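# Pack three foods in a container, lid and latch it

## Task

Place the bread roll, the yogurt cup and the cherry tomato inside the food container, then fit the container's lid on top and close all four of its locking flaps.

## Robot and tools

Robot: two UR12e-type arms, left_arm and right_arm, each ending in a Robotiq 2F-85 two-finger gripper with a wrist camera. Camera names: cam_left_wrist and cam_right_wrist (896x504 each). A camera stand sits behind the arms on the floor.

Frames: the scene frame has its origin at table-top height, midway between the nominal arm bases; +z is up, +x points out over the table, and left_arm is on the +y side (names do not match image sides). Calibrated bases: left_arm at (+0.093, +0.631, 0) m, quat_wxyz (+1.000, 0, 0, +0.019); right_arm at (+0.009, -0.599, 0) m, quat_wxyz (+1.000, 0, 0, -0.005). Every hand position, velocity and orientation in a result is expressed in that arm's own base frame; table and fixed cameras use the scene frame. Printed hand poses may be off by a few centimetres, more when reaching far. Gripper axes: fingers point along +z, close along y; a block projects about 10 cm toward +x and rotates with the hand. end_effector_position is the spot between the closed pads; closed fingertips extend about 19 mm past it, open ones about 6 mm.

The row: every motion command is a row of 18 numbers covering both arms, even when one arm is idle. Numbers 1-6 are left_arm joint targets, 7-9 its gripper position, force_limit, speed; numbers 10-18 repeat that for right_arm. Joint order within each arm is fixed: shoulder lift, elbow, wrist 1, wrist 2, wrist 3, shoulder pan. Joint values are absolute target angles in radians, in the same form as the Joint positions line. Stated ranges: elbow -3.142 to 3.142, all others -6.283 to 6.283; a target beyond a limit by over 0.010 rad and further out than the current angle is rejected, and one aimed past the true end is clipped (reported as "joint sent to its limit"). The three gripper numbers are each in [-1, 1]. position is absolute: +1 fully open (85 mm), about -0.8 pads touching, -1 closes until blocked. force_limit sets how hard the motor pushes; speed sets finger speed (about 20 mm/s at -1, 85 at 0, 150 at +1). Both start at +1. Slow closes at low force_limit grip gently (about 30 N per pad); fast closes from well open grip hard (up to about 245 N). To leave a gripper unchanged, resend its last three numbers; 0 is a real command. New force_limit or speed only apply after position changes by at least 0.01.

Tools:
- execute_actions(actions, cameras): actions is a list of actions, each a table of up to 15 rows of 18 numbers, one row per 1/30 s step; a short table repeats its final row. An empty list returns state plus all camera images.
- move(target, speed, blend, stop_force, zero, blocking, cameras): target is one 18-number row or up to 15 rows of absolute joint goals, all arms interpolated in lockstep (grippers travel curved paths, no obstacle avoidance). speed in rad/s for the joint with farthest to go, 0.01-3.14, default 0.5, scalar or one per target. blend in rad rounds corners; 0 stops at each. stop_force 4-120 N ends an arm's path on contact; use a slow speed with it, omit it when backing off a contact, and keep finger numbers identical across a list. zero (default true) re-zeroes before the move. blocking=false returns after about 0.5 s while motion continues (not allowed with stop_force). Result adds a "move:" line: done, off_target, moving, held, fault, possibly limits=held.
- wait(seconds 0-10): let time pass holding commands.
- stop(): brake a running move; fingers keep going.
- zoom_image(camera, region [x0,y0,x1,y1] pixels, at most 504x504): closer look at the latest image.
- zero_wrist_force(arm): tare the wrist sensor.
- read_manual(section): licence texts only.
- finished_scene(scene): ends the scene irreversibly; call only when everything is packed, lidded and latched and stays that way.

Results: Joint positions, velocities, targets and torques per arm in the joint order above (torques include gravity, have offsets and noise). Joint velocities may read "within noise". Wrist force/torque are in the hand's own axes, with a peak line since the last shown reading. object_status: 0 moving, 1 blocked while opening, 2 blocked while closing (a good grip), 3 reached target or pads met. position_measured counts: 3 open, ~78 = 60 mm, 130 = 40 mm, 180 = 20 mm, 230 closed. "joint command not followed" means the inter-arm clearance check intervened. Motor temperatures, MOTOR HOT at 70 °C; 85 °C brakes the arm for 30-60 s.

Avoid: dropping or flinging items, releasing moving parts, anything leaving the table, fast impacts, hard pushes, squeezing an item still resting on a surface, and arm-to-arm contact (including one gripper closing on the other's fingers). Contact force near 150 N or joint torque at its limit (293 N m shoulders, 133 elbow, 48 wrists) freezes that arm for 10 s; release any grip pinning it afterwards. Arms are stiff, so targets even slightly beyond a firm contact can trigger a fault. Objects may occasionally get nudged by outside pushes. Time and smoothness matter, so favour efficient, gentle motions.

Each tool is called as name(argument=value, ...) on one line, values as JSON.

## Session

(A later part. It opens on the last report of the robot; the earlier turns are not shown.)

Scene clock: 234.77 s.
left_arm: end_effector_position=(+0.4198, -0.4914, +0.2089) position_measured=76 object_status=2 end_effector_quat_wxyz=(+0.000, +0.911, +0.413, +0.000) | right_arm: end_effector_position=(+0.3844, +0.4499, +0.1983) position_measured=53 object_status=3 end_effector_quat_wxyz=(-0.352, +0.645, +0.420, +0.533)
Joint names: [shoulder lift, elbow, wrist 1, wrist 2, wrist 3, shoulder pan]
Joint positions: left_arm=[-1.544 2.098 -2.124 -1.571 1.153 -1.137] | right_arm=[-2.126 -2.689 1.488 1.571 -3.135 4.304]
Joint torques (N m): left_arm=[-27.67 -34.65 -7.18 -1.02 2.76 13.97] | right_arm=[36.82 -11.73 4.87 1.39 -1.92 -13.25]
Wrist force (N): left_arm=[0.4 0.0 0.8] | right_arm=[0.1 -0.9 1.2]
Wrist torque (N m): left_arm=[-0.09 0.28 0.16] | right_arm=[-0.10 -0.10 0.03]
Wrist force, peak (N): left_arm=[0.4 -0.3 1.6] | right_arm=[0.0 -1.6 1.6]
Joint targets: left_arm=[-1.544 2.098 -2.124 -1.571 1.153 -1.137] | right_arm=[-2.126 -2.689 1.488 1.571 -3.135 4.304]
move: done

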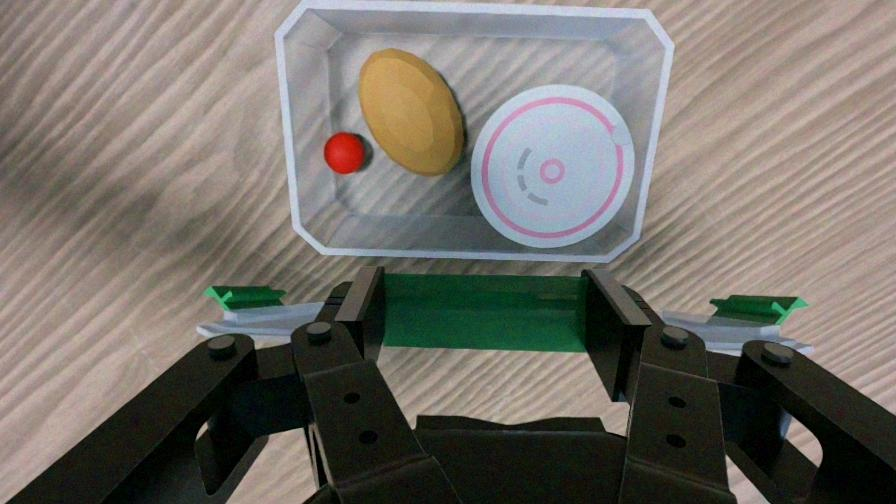

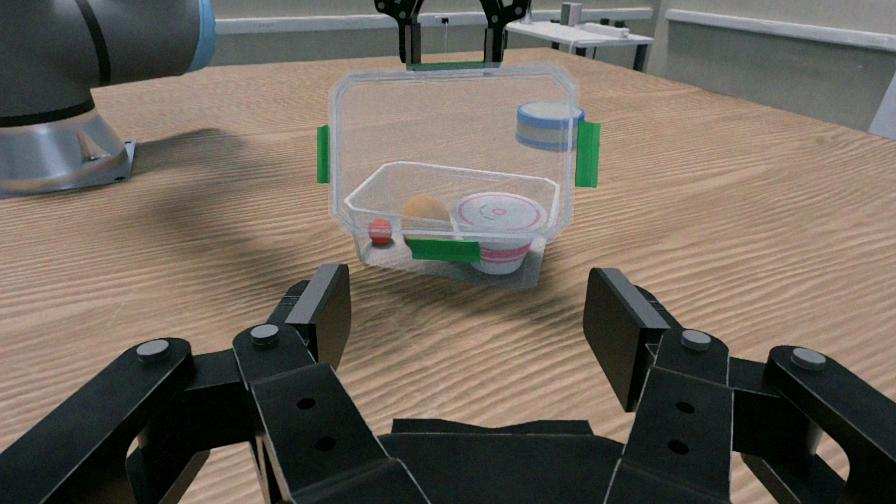

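move(target=[-1.5163,2.0528,-2.0383,-1.6002,1.1680,-1.1233,-1,-0.85,-0.9,-2.126,-2.689,1.488,1.571,-3.135,4.304,0.6,-1,-1], speed=0.08, stop_force=10, cameras=["all"])

zoom_image(camera="cam_right_wrist", region=[290, 60, 650, 320])

Scene clock: 237.57 s.
left_arm: end_effector_position=(+0.4198, -0.4914, +0.2090) position_measured=76 object_status=2 end_effector_quat_wxyz=(-0.034, +0.910, +0.413, -0.015) | right_arm: end_effector_position=(+0.3844, +0.4499, +0.1983) position_measured=53 object_status=3 end_effector_quat_wxyz=(-0.352, +0.645, +0.420, +0.533)
Joint names: [shoulder lift, elbow, wrist 1, wrist 2, wrist 3, shoulder pan]
Joint positions: left_arm=[-1.516 2.053 -2.038 -1.6 1.168 -1.123] | right_arm=[-2.126 -2.689 1.488 1.571 -3.135 4.304]
Joint torques (N m): left_arm=[-31.9 -50.05 -0.04 -3.58 2.87 16.4] | right_arm=[39.03 -10.36 4.7 1.24 -1.79 -11.1]
Wrist force (N): left_arm=[0.0 0.5 1.0] | right_arm=[-0.2 -0.9 1.1]
Wrist torque (N m): left_arm=[-0.02 0.35 0.11] | right_arm=[-0.10 -0.07 0.03]
Wrist force, peak (N): left_arm=[0.2 -0.3 1.3] | right_arm=[-0.6 -1.4 1.7]
Joint targets: left_arm=[-1.516 2.053 -2.038 -1.600 1.168 -1.123] | right_arm=[-2.126 -2.689 1.488 1.571 -3.135 4.304]
move: done

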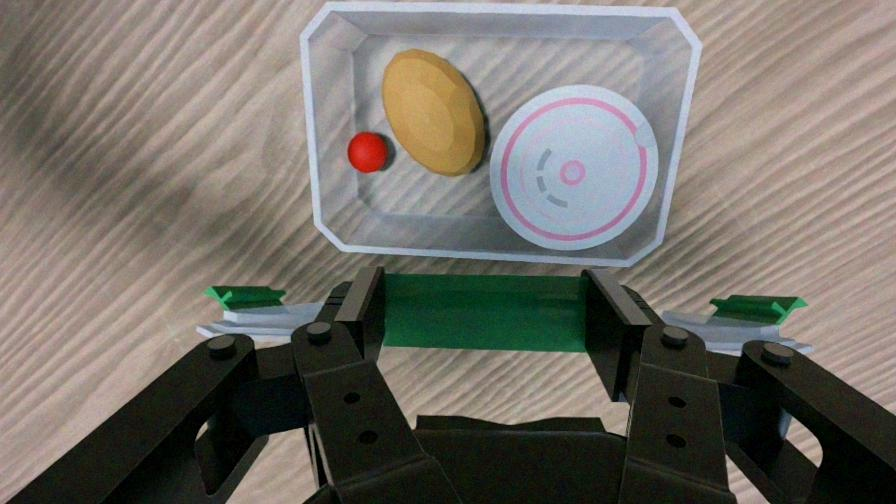

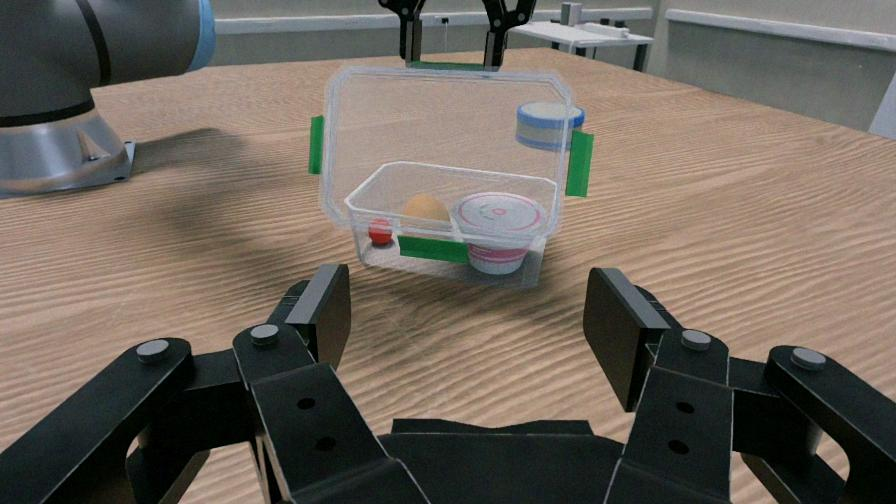

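Scaled by 1.400 from the camera's 896x504 image, which has a finer 1280x720 frame.

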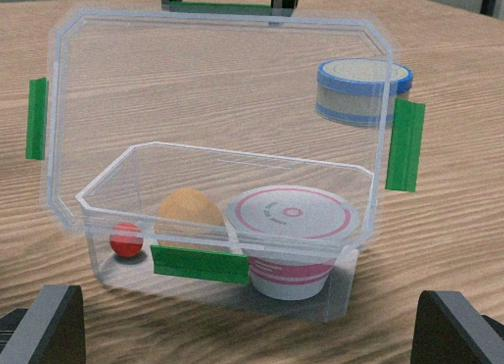

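move(target=[[-1.5173,2.0809,-2.0968,-1.5845,1.2216,-1.0692,-1,-0.85,-0.9,-2.126,-2.689,1.488,1.571,-3.135,4.304,0.6,-1,-1],[-1.5001,2.1002,-2.1327,-1.5828,1.2650,-1.0256,-1,-0.85,-0.9,-2.126,-2.689,1.488,1.571,-3.135,4.304,0.6,-1,-1]], speed=0.06, stop_force=10, blend=[0.02,0], cameras=["all"])

zoom_image(camera="cam_right_wrist", region=[290, 60, 650, 320])

Scene clock: 241.23 s.
left_arm: end_effector_position=(+0.4695, -0.4449, +0.1808) position_measured=76 object_status=2 end_effector_quat_wxyz=(-0.018, +0.911, +0.413, -0.008) | right_arm: end_effector_position=(+0.3844, +0.4499, +0.1983) position_measured=53 object_status=3 end_effector_quat_wxyz=(-0.352, +0.645, +0.420, +0.533)
Joint names: [shoulder lift, elbow, wrist 1, wrist 2, wrist 3, shoulder pan]
Joint positions: left_arm=[-1.5 2.1 -2.133 -1.583 1.265 -1.026] | right_arm=[-2.126 -2.689 1.488 1.571 -3.135 4.304]
Joint torques (N m): left_arm=[-32.77 -33.63 -7.21 3.58 2.72 13.79] | right_arm=[35.23 -9.69 4.77 0.89 -1.64 -11.99]
Wrist force (N): left_arm=[-0.2 0.1 1.3] | right_arm=[-0.4 -0.5 1.6]
Wrist torque (N m): left_arm=[-0.08 0.29 0.14] | right_arm=[-0.04 -0.03 0.04]
Wrist force, peak (N): left_arm=[0.0 -0.3 1.5] | right_arm=[0.0 -1.4 1.9]
Joint targets: left_arm=[-1.500 2.100 -2.133 -1.583 1.265 -1.026] | right_arm=[-2.126 -2.689 1.488 1.571 -3.135 4.304]
move: done

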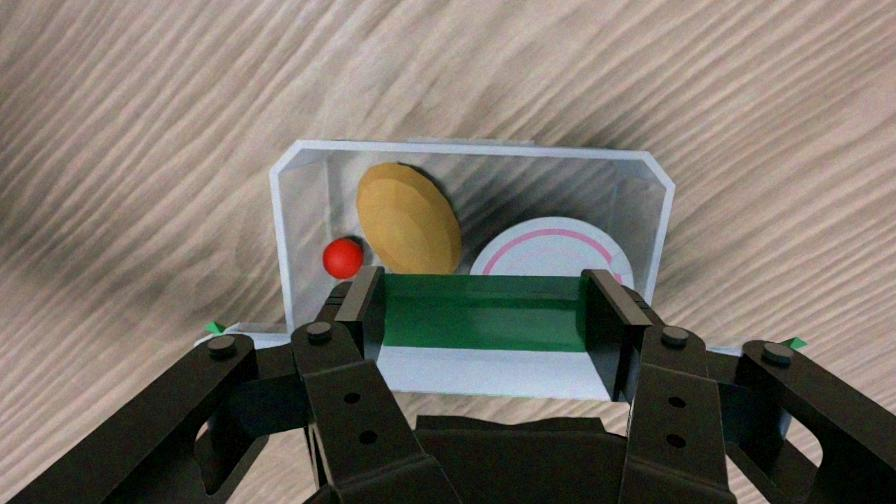

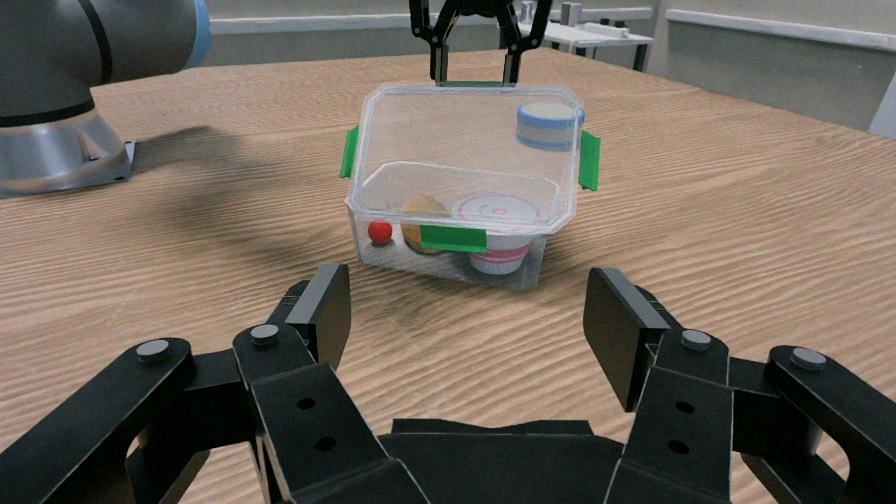

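Scaled by 1.400 from the camera's 896x504 image, which has a finer 1280x720 frame.

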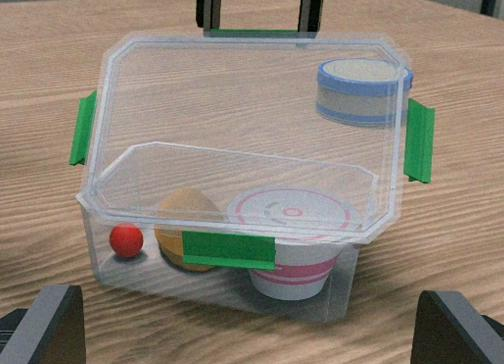

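move(target=[[-1.4804,2.1320,-2.1838,-1.5816,1.2963,-0.9941,-1,-0.85,-0.9,-2.126,-2.689,1.488,1.571,-3.135,4.304,0.6,-1,-1],[-1.4417,2.1571,-2.2474,-1.5806,1.3211,-0.9695,-1,-0.85,-0.9,-2.126,-2.689,1.488,1.571,-3.135,4.304,0.6,-1,-1]], speed=0.06, stop_force=10, blend=[0.02,0], cameras=["all"])

zoom_image(camera="cam_right_wrist", region=[320, 100, 600, 300])

zoom_image(camera="cam_left_wrist", region=[140, 200, 640, 420])

Scene clock: 244.53 s.
left_arm: end_effector_position=(+0.4915, -0.4135, +0.1251) position_measured=76 object_status=2 end_effector_quat_wxyz=(-0.018, +0.911, +0.413, -0.008) | right_arm: end_effector_position=(+0.3844, +0.4499, +0.1983) position_measured=53 object_status=3 end_effector_quat_wxyz=(-0.352, +0.645, +0.420, +0.533)
Joint names: [shoulder lift, elbow, wrist 1, wrist 2, wrist 3, shoulder pan]
Joint positions: left_arm=[-1.442 2.157 -2.247 -1.581 1.321 -0.97] | right_arm=[-2.126 -2.689 1.488 1.571 -3.135 4.304]
Joint torques (N m): left_arm=[-32.69 -30.51 -7.52 3.69 3.04 12.67] | right_arm=[36.35 -10.52 4.45 1.11 -1.48 -13.15]
Wrist force (N): left_arm=[0.3 -0.1 0.8] | right_arm=[-0.2 -1.0 1.2]
Wrist torque (N m): left_arm=[-0.09 0.23 0.12] | right_arm=[-0.11 -0.08 0.04]
Wrist force, peak (N): left_arm=[-0.1 -0.1 1.6] | right_arm=[0.4 -0.8 2.1]
Joint targets: left_arm=[-1.442 2.157 -2.247 -1.581 1.321 -0.970] | right_arm=[-2.126 -2.689 1.488 1.571 -3.135 4.304]
move: done

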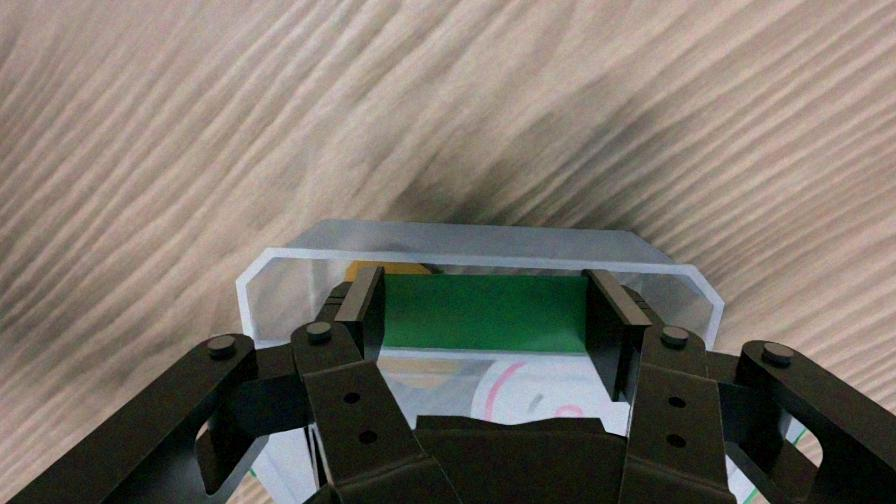

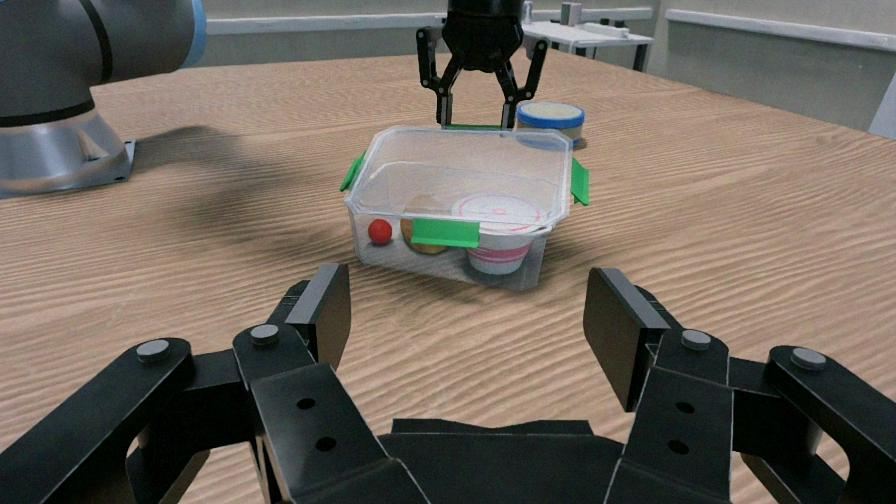

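Scaled by 1.800 from the camera's 896x504 image, which has a finer 1280x720 frame.

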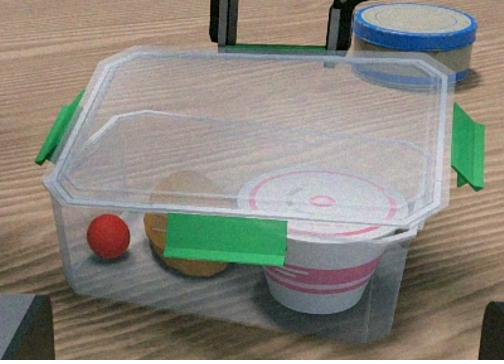

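Scaled by 1.008 from the camera's 896x504 image, which has a finer 1280x720 frame.

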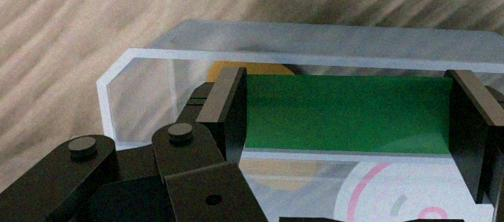

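move(target=[[-1.4152,2.171,-2.286,-1.5801,1.335,-0.9557,-1,-0.85,-0.9,-2.126,-2.689,1.488,1.571,-3.135,4.304,0.6,-1,-1]], speed=0.05, stop_force=9, cameras=["all"])

Scene clock: 247.67 s.
left_arm: end_effector_position=(+0.4973, -0.4067, +0.1054) position_measured=76 object_status=2 end_effector_quat_wxyz=(-0.019, +0.911, +0.413, -0.008) | right_arm: end_effector_position=(+0.3844, +0.4499, +0.1983) position_measured=53 object_status=3 end_effector_quat_wxyz=(-0.352, +0.645, +0.420, +0.533)
Joint names: [shoulder lift, elbow, wrist 1, wrist 2, wrist 3, shoulder pan]
Joint positions: left_arm=[-1.415 2.171 -2.286 -1.58 1.335 -0.956] | right_arm=[-2.126 -2.689 1.488 1.571 -3.135 4.304]
Joint torques (N m): left_arm=[-34.48 -30.26 -7.57 3.36 2.99 15.73] | right_arm=[38.11 -9.43 4.61 1.54 -1.56 -13.36]
Wrist force (N): left_arm=[0.2 -0.4 0.6] | right_arm=[-0.1 -0.9 1.4]
Wrist torque (N m): left_arm=[-0.12 0.24 0.12] | right_arm=[-0.10 -0.10 0.03]
Wrist force, peak (N): left_arm=[0.2 -0.4 1.2] | right_arm=[0.0 -1.3 1.8]
Joint targets: left_arm=[-1.415 2.171 -2.286 -1.580 1.335 -0.956] | right_arm=[-2.126 -2.689 1.488 1.571 -3.135 4.304]
move: done

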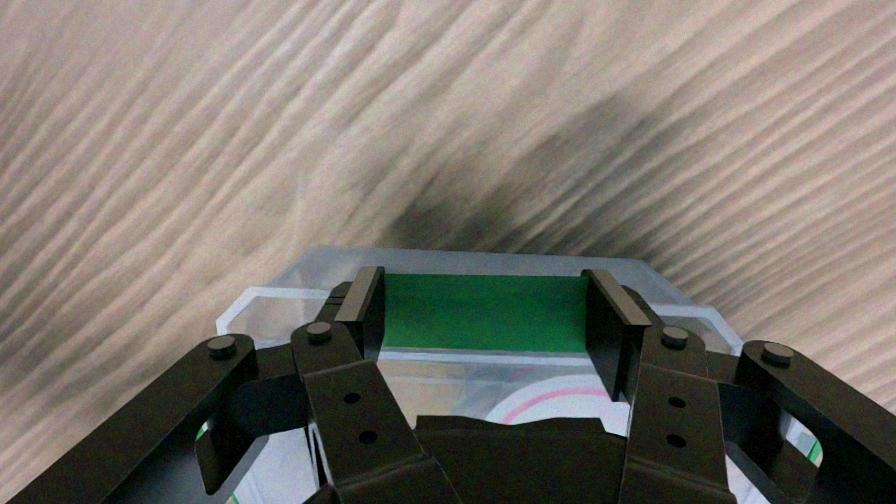

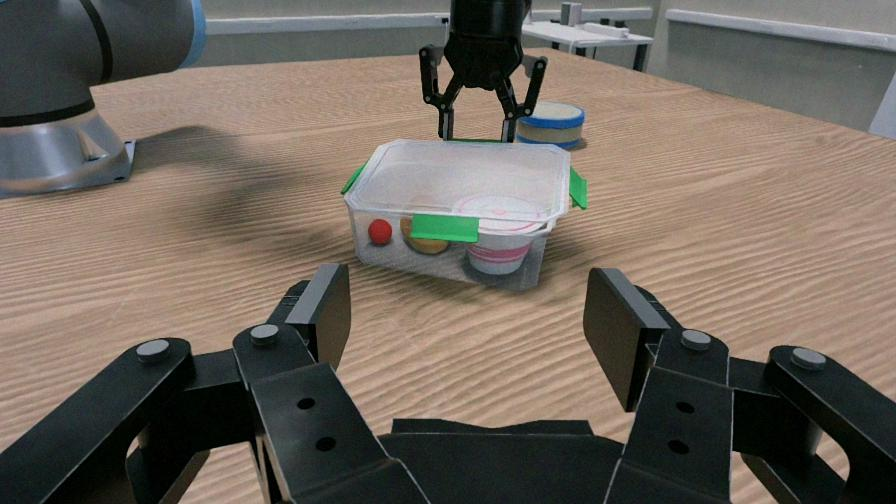

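zoom_image(camera="cam_right_wrist", region=[330, 120, 610, 300])

zoom_image(camera="cam_left_wrist", region=[200, 230, 760, 400])

Scaled by 1.800 from the camera's 896x504 image, which has a finer 1280x720 frame.

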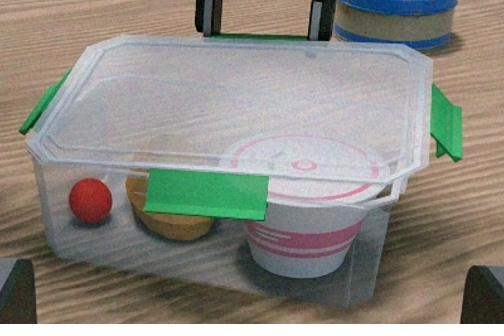

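Region (200, 230, 760, 400) is 560x170 pixels. A region can be at most 504 by 504 pixels.

zoom_image(camera="cam_left_wrist", region=[200, 230, 480, 400])

zoom_image(camera="cam_left_wrist", region=[480, 230, 760, 400])

zoom_image(camera="cam_right_wrist", region=[490, 160, 610, 300])

zoom_image(camera="cam_right_wrist", region=[330, 160, 450, 300])

Scaled by 1.800 from the camera's 896x504 image, which has a finer 1280x720 frame.

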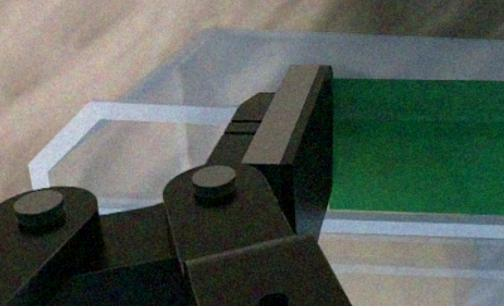

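Scaled by 1.800 from the camera's 896x504 image, which has a finer 1280x720 frame.

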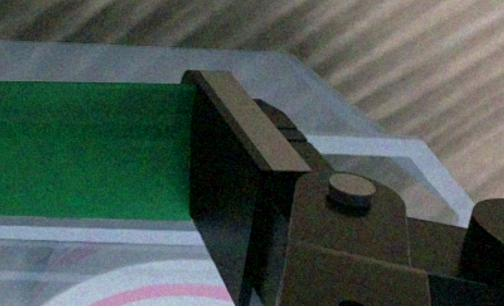

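Scaled by 3.600 from the camera's 896x504 image, which has a finer 1280x720 frame.

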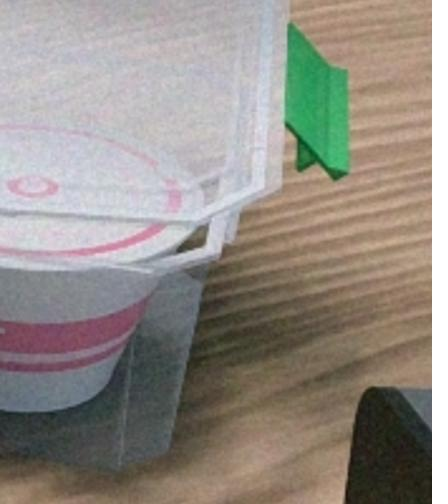

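Scaled by 3.600 from the camera's 896x504 image, which has a finer 1280x720 frame.

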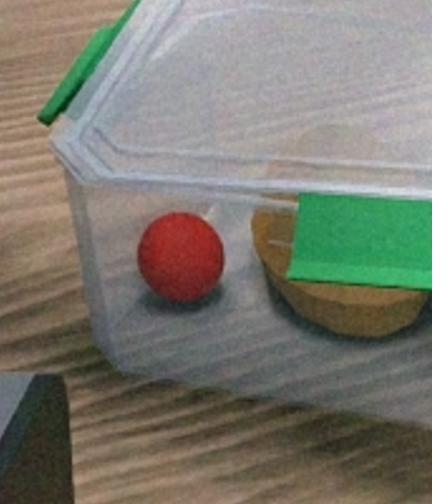

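move(target=[[-1.4069,2.1744,-2.2993,-1.5798,1.3474,-0.9433,-1,-0.85,-0.9,-2.126,-2.689,1.488,1.571,-3.135,4.304,0.6,-1,-1]], speed=0.05, stop_force=8, cameras=["all"])

zoom_image(camera="cam_right_wrist", region=[330, 120, 610, 300])

Scene clock: 250.63 s.
left_arm: end_effector_position=(+0.5029, -0.4011, +0.1000) position_measured=76 object_status=2 end_effector_quat_wxyz=(-0.018, +0.911, +0.413, -0.008) | right_arm: end_effector_position=(+0.3844, +0.4499, +0.1983) position_measured=53 object_status=3 end_effector_quat_wxyz=(-0.352, +0.645, +0.420, +0.533)
Joint names: [shoulder lift, elbow, wrist 1, wrist 2, wrist 3, shoulder pan]
Joint positions: left_arm=[-1.407 2.174 -2.299 -1.58 1.347 -0.943] | right_arm=[-2.126 -2.689 1.488 1.571 -3.135 4.304]
Joint torques (N m): left_arm=[-36.88 -29.33 -7.51 3.16 2.95 17.04] | right_arm=[36.69 -9.81 4.13 1.04 -1.9 -13.54]
Wrist force (N): left_arm=[0.0 -0.1 0.4] | right_arm=[0.3 -0.9 1.3]
Wrist torque (N m): left_arm=[-0.05 0.27 0.13] | right_arm=[-0.10 -0.15 0.03]
Wrist force, peak (N): left_arm=[0.1 -0.4 1.2] | right_arm=[-0.5 -1.3 1.8]
Joint targets: left_arm=[-1.407 2.174 -2.299 -1.580 1.347 -0.943] | right_arm=[-2.126 -2.689 1.488 1.571 -3.135 4.304]
move: done

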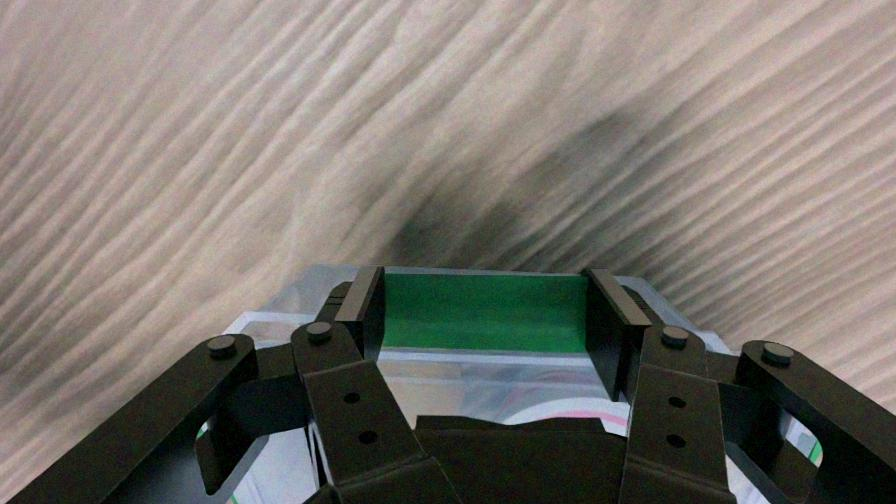

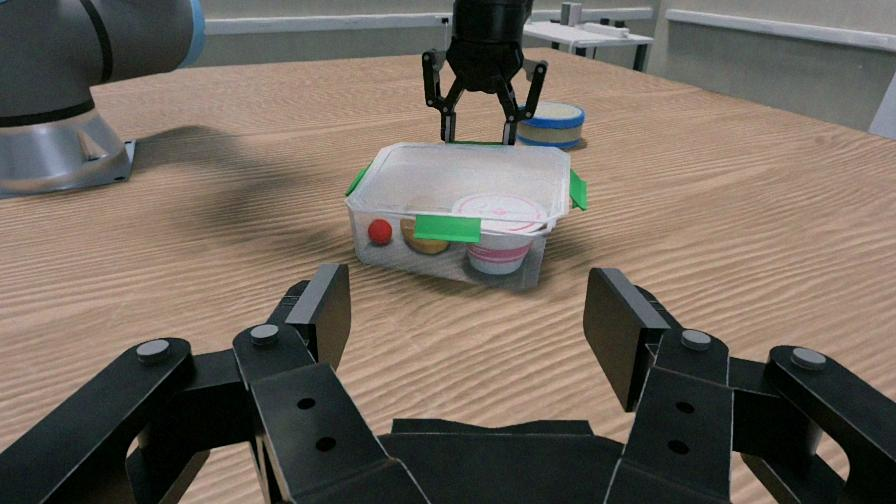

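Scaled by 1.800 from the camera's 896x504 image, which has a finer 1280x720 frame.

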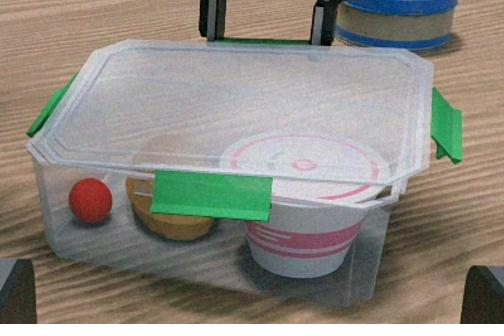

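zoom_image(camera="cam_left_wrist", region=[220, 240, 720, 400])

zoom_image(camera="cam_right_wrist", region=[490, 160, 610, 300])

zoom_image(camera="cam_right_wrist", region=[330, 160, 450, 300])

Scaled by 1.008 from the camera's 896x504 image, which has a finer 1280x720 frame.

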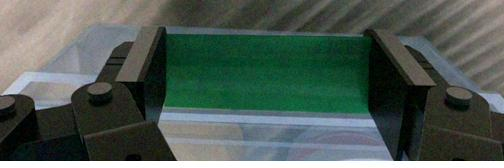

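Scaled by 3.600 from the camera's 896x504 image, which has a finer 1280x720 frame.

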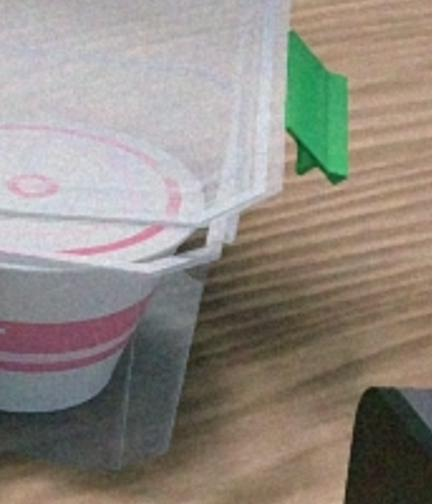

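Scaled by 3.600 from the camera's 896x504 image, which has a finer 1280x720 frame.

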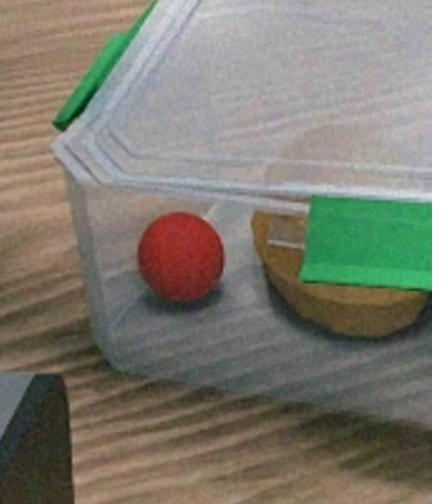

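move(target=[[-1.3999,2.1678,-2.2799,-1.5826,1.3726,-0.9392,-1,-0.85,-0.9,-2.126,-2.689,1.488,1.571,-3.135,4.304,0.6,-1,-1]], speed=0.05, stop_force=9, cameras=["all"])

zoom_image(camera="cam_right_wrist", region=[330, 120, 610, 300])

zoom_image(camera="cam_right_wrist", region=[490, 160, 610, 300])

zoom_image(camera="cam_right_wrist", region=[330, 160, 450, 300])

Scene clock: 252.67 s.
left_arm: end_effector_position=(+0.5029, -0.3982, +0.0970) position_measured=76 object_status=2 end_effector_quat_wxyz=(-0.027, +0.915, +0.403, -0.012) | right_arm: end_effector_position=(+0.3844, +0.4499, +0.1983) position_measured=53 object_status=3 end_effector_quat_wxyz=(-0.352, +0.645, +0.420, +0.533)
Joint names: [shoulder lift, elbow, wrist 1, wrist 2, wrist 3, shoulder pan]
Joint positions: left_arm=[-1.4 2.168 -2.28 -1.583 1.373 -0.939] | right_arm=[-2.126 -2.689 1.488 1.571 -3.135 4.304]
Joint torques (N m): left_arm=[-35.07 -43.9 -0.3 -3.66 3.06 14.41] | right_arm=[40.18 -9.85 4.69 1.66 -1.86 -13.69]
Wrist force (N): left_arm=[0.2 0.0 0.5] | right_arm=[0.2 -0.7 1.3]
Wrist torque (N m): left_arm=[-0.11 0.26 0.11] | right_arm=[-0.07 -0.12 0.04]
Wrist force, peak (N): left_arm=[-0.1 -0.2 1.0] | right_arm=[0.0 -1.4 1.7]
Joint targets: left_arm=[-1.400 2.168 -2.280 -1.583 1.373 -0.939] | right_arm=[-2.126 -2.689 1.488 1.571 -3.135 4.304]
move: done

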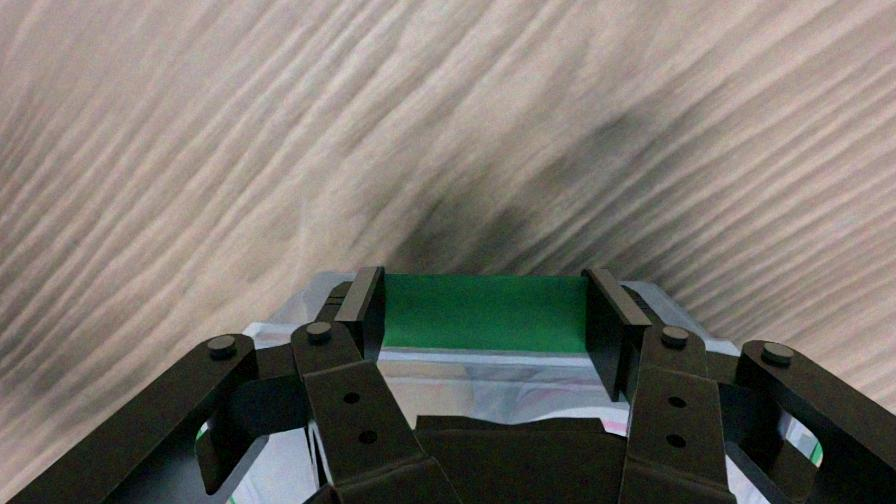

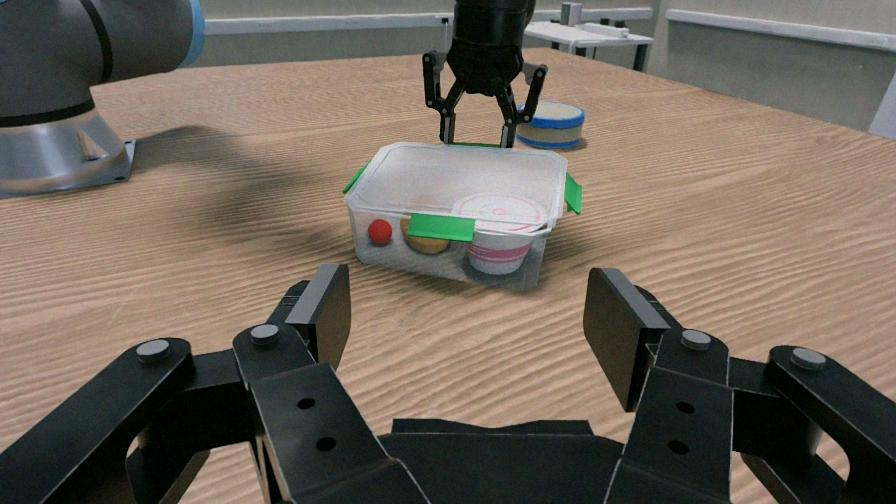

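Scaled by 1.800 from the camera's 896x504 image, which has a finer 1280x720 frame.

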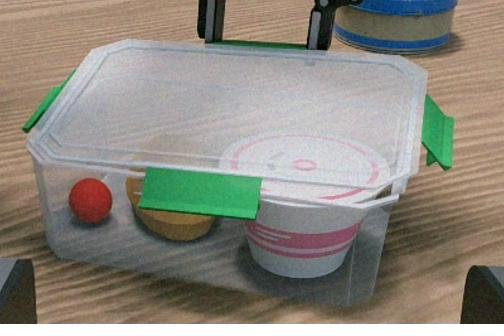

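Scaled by 3.600 from the camera's 896x504 image, which has a finer 1280x720 frame.

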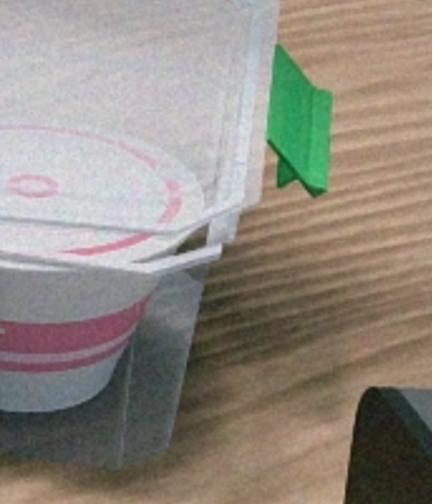

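Scaled by 3.600 from the camera's 896x504 image, which has a finer 1280x720 frame.

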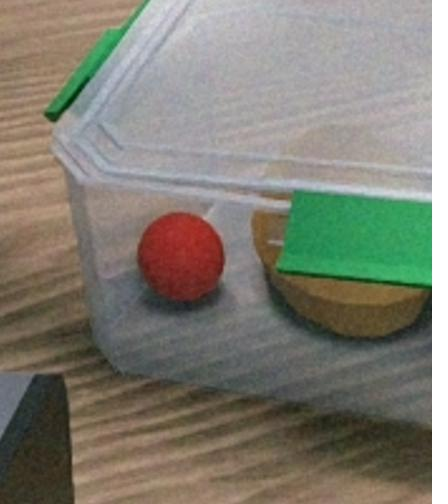

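move(target=[-1.3999,2.1678,-2.2799,-1.5826,1.3726,-0.9392,1,-0.85,-0.9,-2.126,-2.689,1.488,1.571,-3.135,4.304,0.6,-1,-1], cameras=["all"])

zoom_image(camera="cam_right_wrist", region=[330, 120, 610, 300])

Scene clock: 254.17 s.
left_arm: end_effector_position=(+0.5029, -0.3982, +0.0970) position_measured=3 object_status=3 end_effector_quat_wxyz=(-0.027, +0.915, +0.403, -0.012) | right_arm: end_effector_position=(+0.3844, +0.4499, +0.1983) position_measured=53 object_status=3 end_effector_quat_wxyz=(-0.352, +0.645, +0.420, +0.533)
Joint names: [shoulder lift, elbow, wrist 1, wrist 2, wrist 3, shoulder pan]
Joint positions: left_arm=[-1.4 2.168 -2.28 -1.583 1.373 -0.939] | right_arm=[-2.126 -2.689 1.488 1.571 -3.135 4.304]
Joint torques (N m): left_arm=[-37.17 -43.31 -1.06 -3 2.61 13.7] | right_arm=[36.33 -10.45 4.2 1.43 -1.68 -11.4]
Wrist force (N): left_arm=[0.1 0.0 0.4] | right_arm=[-0.1 -0.8 1.5]
Wrist torque (N m): left_arm=[-0.09 0.29 0.15] | right_arm=[-0.09 -0.09 0.04]
Wrist force, peak (N): left_arm=[0.5 -0.4 0.9] | right_arm=[-0.3 -1.4 1.6]
Joint targets: left_arm=[-1.400 2.168 -2.280 -1.583 1.373 -0.939] | right_arm=[-2.126 -2.689 1.488 1.571 -3.135 4.304]
move: done

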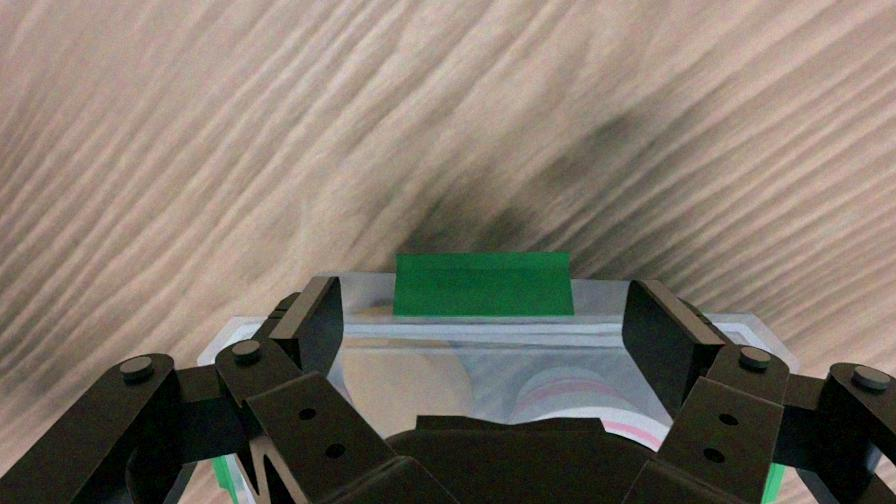

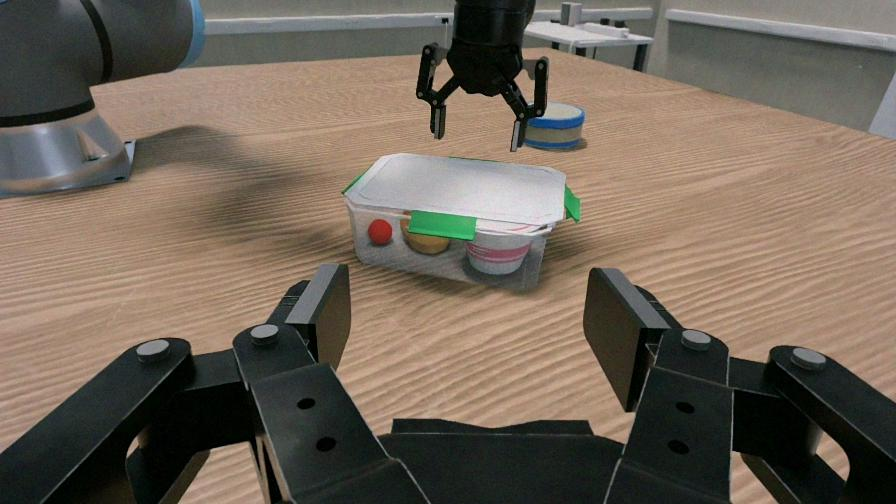

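Scaled by 1.800 from the camera's 896x504 image, which has a finer 1280x720 frame.

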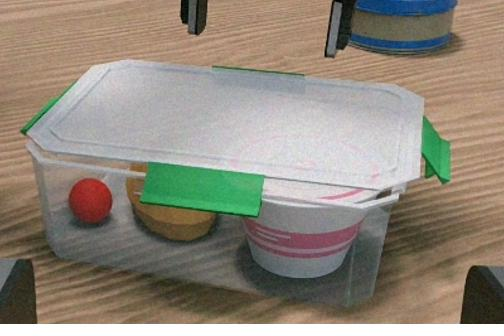

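move(target=[-1.4068,2.2078,-2.3718,-1.5708,1.373,-0.9383,1,-0.85,-0.9,-2.126,-2.689,1.488,1.571,-3.135,4.304,0.6,-1,-1], cameras=["all"], speed=0.15, stop_force=8)

Scene clock: 256.17 s.
left_arm: end_effector_position=(+0.5056, -0.3952, +0.0909) position_measured=3 object_status=3 end_effector_quat_wxyz=(+0.000, +0.915, +0.403, +0.000) | right_arm: end_effector_position=(+0.3844, +0.4499, +0.1983) position_measured=53 object_status=3 end_effector_quat_wxyz=(-0.352, +0.645, +0.420, +0.533)
Joint names: [shoulder lift, elbow, wrist 1, wrist 2, wrist 3, shoulder pan]
Joint positions: left_arm=[-1.407 2.208 -2.372 -1.571 1.373 -0.938] | right_arm=[-2.126 -2.689 1.488 1.571 -3.135 4.304]
Joint torques (N m): left_arm=[-55.75 -29.28 -7.64 3.36 2.83 14.06] | right_arm=[38.36 -11.53 3.92 1.57 -1.83 -12.47]
Wrist force (N): left_arm=[0.3 -0.1 0.4] | right_arm=[0.1 -0.7 0.9]
Wrist torque (N m): left_arm=[-0.10 0.28 0.18] | right_arm=[-0.08 -0.13 0.03]
Wrist force, peak (N): left_arm=[-0.2 -0.1 -0.9] | right_arm=[0.5 -1.7 1.5]
Joint targets: left_arm=[-1.407 2.208 -2.372 -1.571 1.373 -0.938] | right_arm=[-2.126 -2.689 1.488 1.571 -3.135 4.304]
move: done

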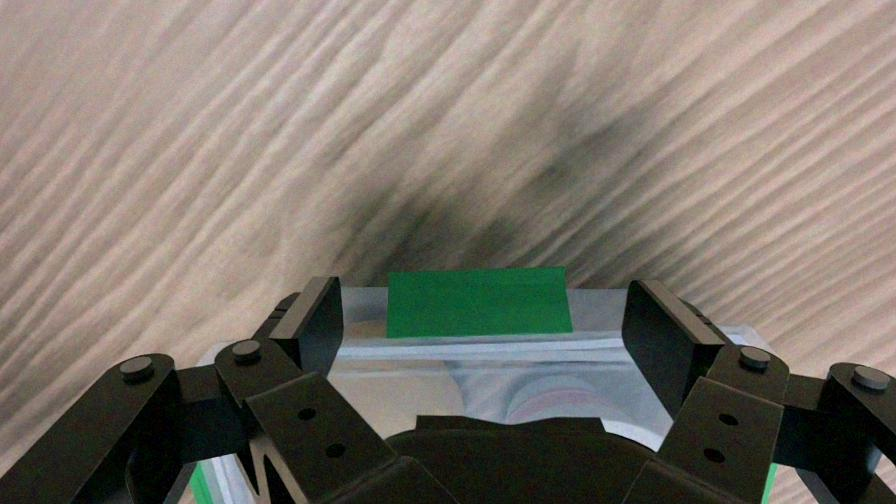

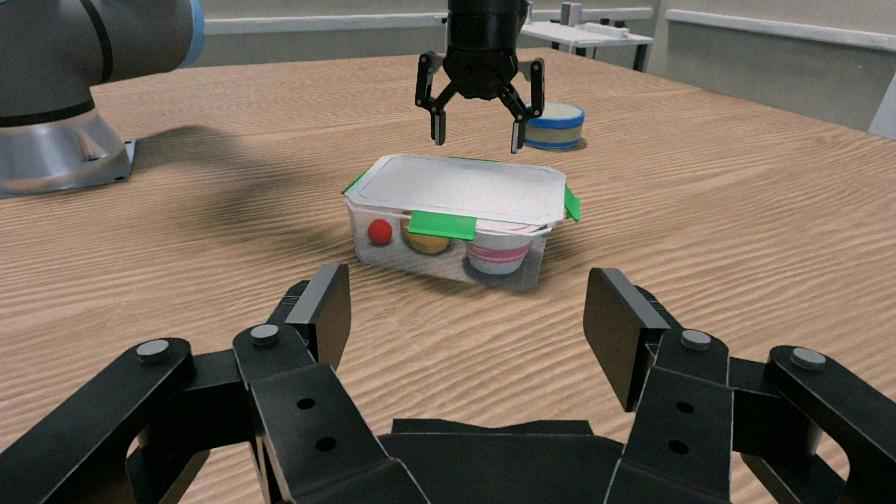

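zoom_image(camera="cam_left_wrist", region=[330, 260, 640, 400])

zoom_image(camera="cam_right_wrist", region=[330, 140, 470, 260])

zoom_image(camera="cam_right_wrist", region=[460, 140, 600, 260])

Scaled by 1.626 from the camera's 896x504 image, which has a finer 1280x720 frame.

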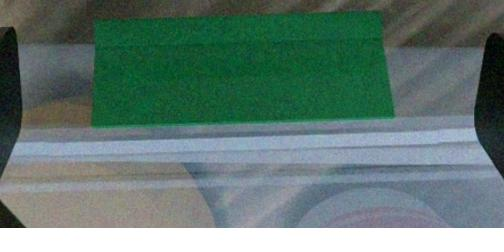

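Scaled by 3.600 from the camera's 896x504 image, which has a finer 1280x720 frame.

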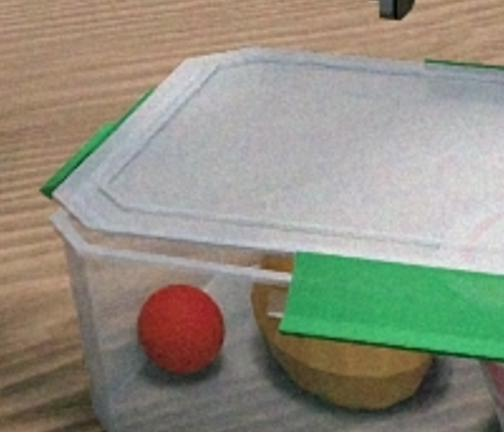

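Scaled by 3.600 from the camera's 896x504 image, which has a finer 1280x720 frame.

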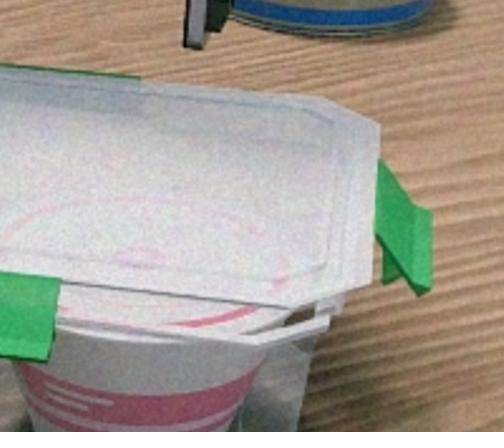

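move(target=[[-1.5855,2.0567,-2.042,-1.5708,1.4331,-0.8782,1,-0.85,-0.9,-1.6001,-1.9162,-1.1961,1.571,-2.8438,4.3145,0.6,-1,-1],[-1.5855,2.0567,-2.042,-1.5708,1.4331,-0.8782,-0.85,-0.85,-0.9,-1.9503,-1.675,-1.0871,1.571,-2.8438,4.3138,-0.85,-1,-1]], speed=0.8, cameras=["all"])

Scene clock: 266.40 s.
left_arm: end_effector_position=(+0.5300, -0.3660, +0.2500) position_measured=230 object_status=3 end_effector_quat_wxyz=(+0.000, +0.915, +0.403, +0.000) | right_arm: end_effector_position=(+0.4914, +0.7184, +0.2001) position_measured=230 object_status=3 end_effector_quat_wxyz=(+0.000, +0.906, +0.423, +0.000)
Joint names: [shoulder lift, elbow, wrist 1, wrist 2, wrist 3, shoulder pan]
Joint positions: left_arm=[-1.586 2.057 -2.042 -1.571 1.433 -0.878] | right_arm=[-1.95 -1.675 -1.087 1.571 -2.844 4.314]
Joint torques (N m): left_arm=[-49.42 -50.89 -0.45 2.43 2.6 14.62] | right_arm=[70.89 56.47 8.02 0.95 2.24 -5.16]
Wrist force (N): left_arm=[0.1 0.2 0.0] | right_arm=[-0.9 -1.1 0.9]
Wrist torque (N m): left_arm=[-0.05 0.30 0.14] | right_arm=[0.07 0.22 -0.34]
Wrist force, peak (N): left_arm=[0.5 -0.4 0.8] | right_arm=[-4.5 0.4 -1.0]
Joint targets: left_arm=[-1.585 2.057 -2.042 -1.571 1.433 -0.878] | right_arm=[-1.950 -1.675 -1.087 1.571 -2.844 4.314]
move: done

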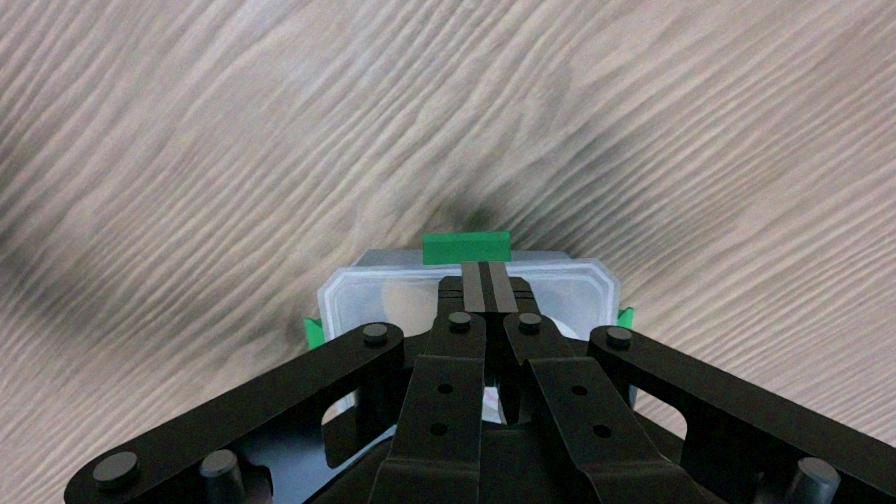

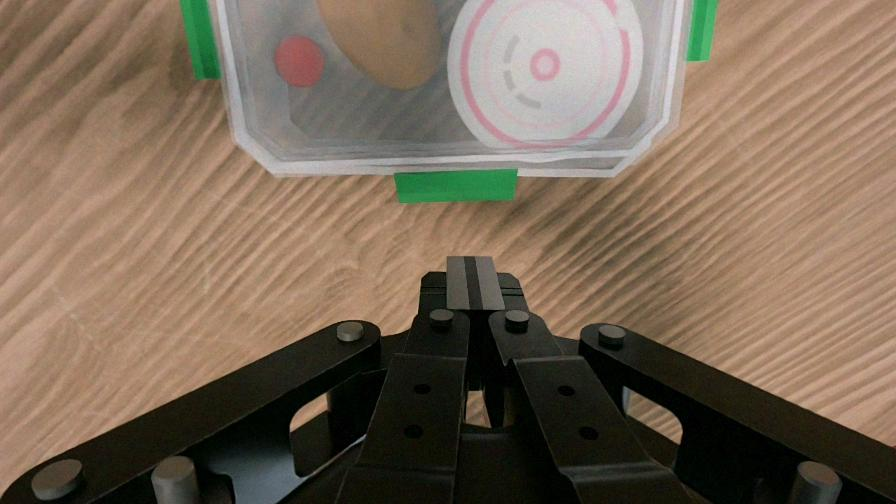

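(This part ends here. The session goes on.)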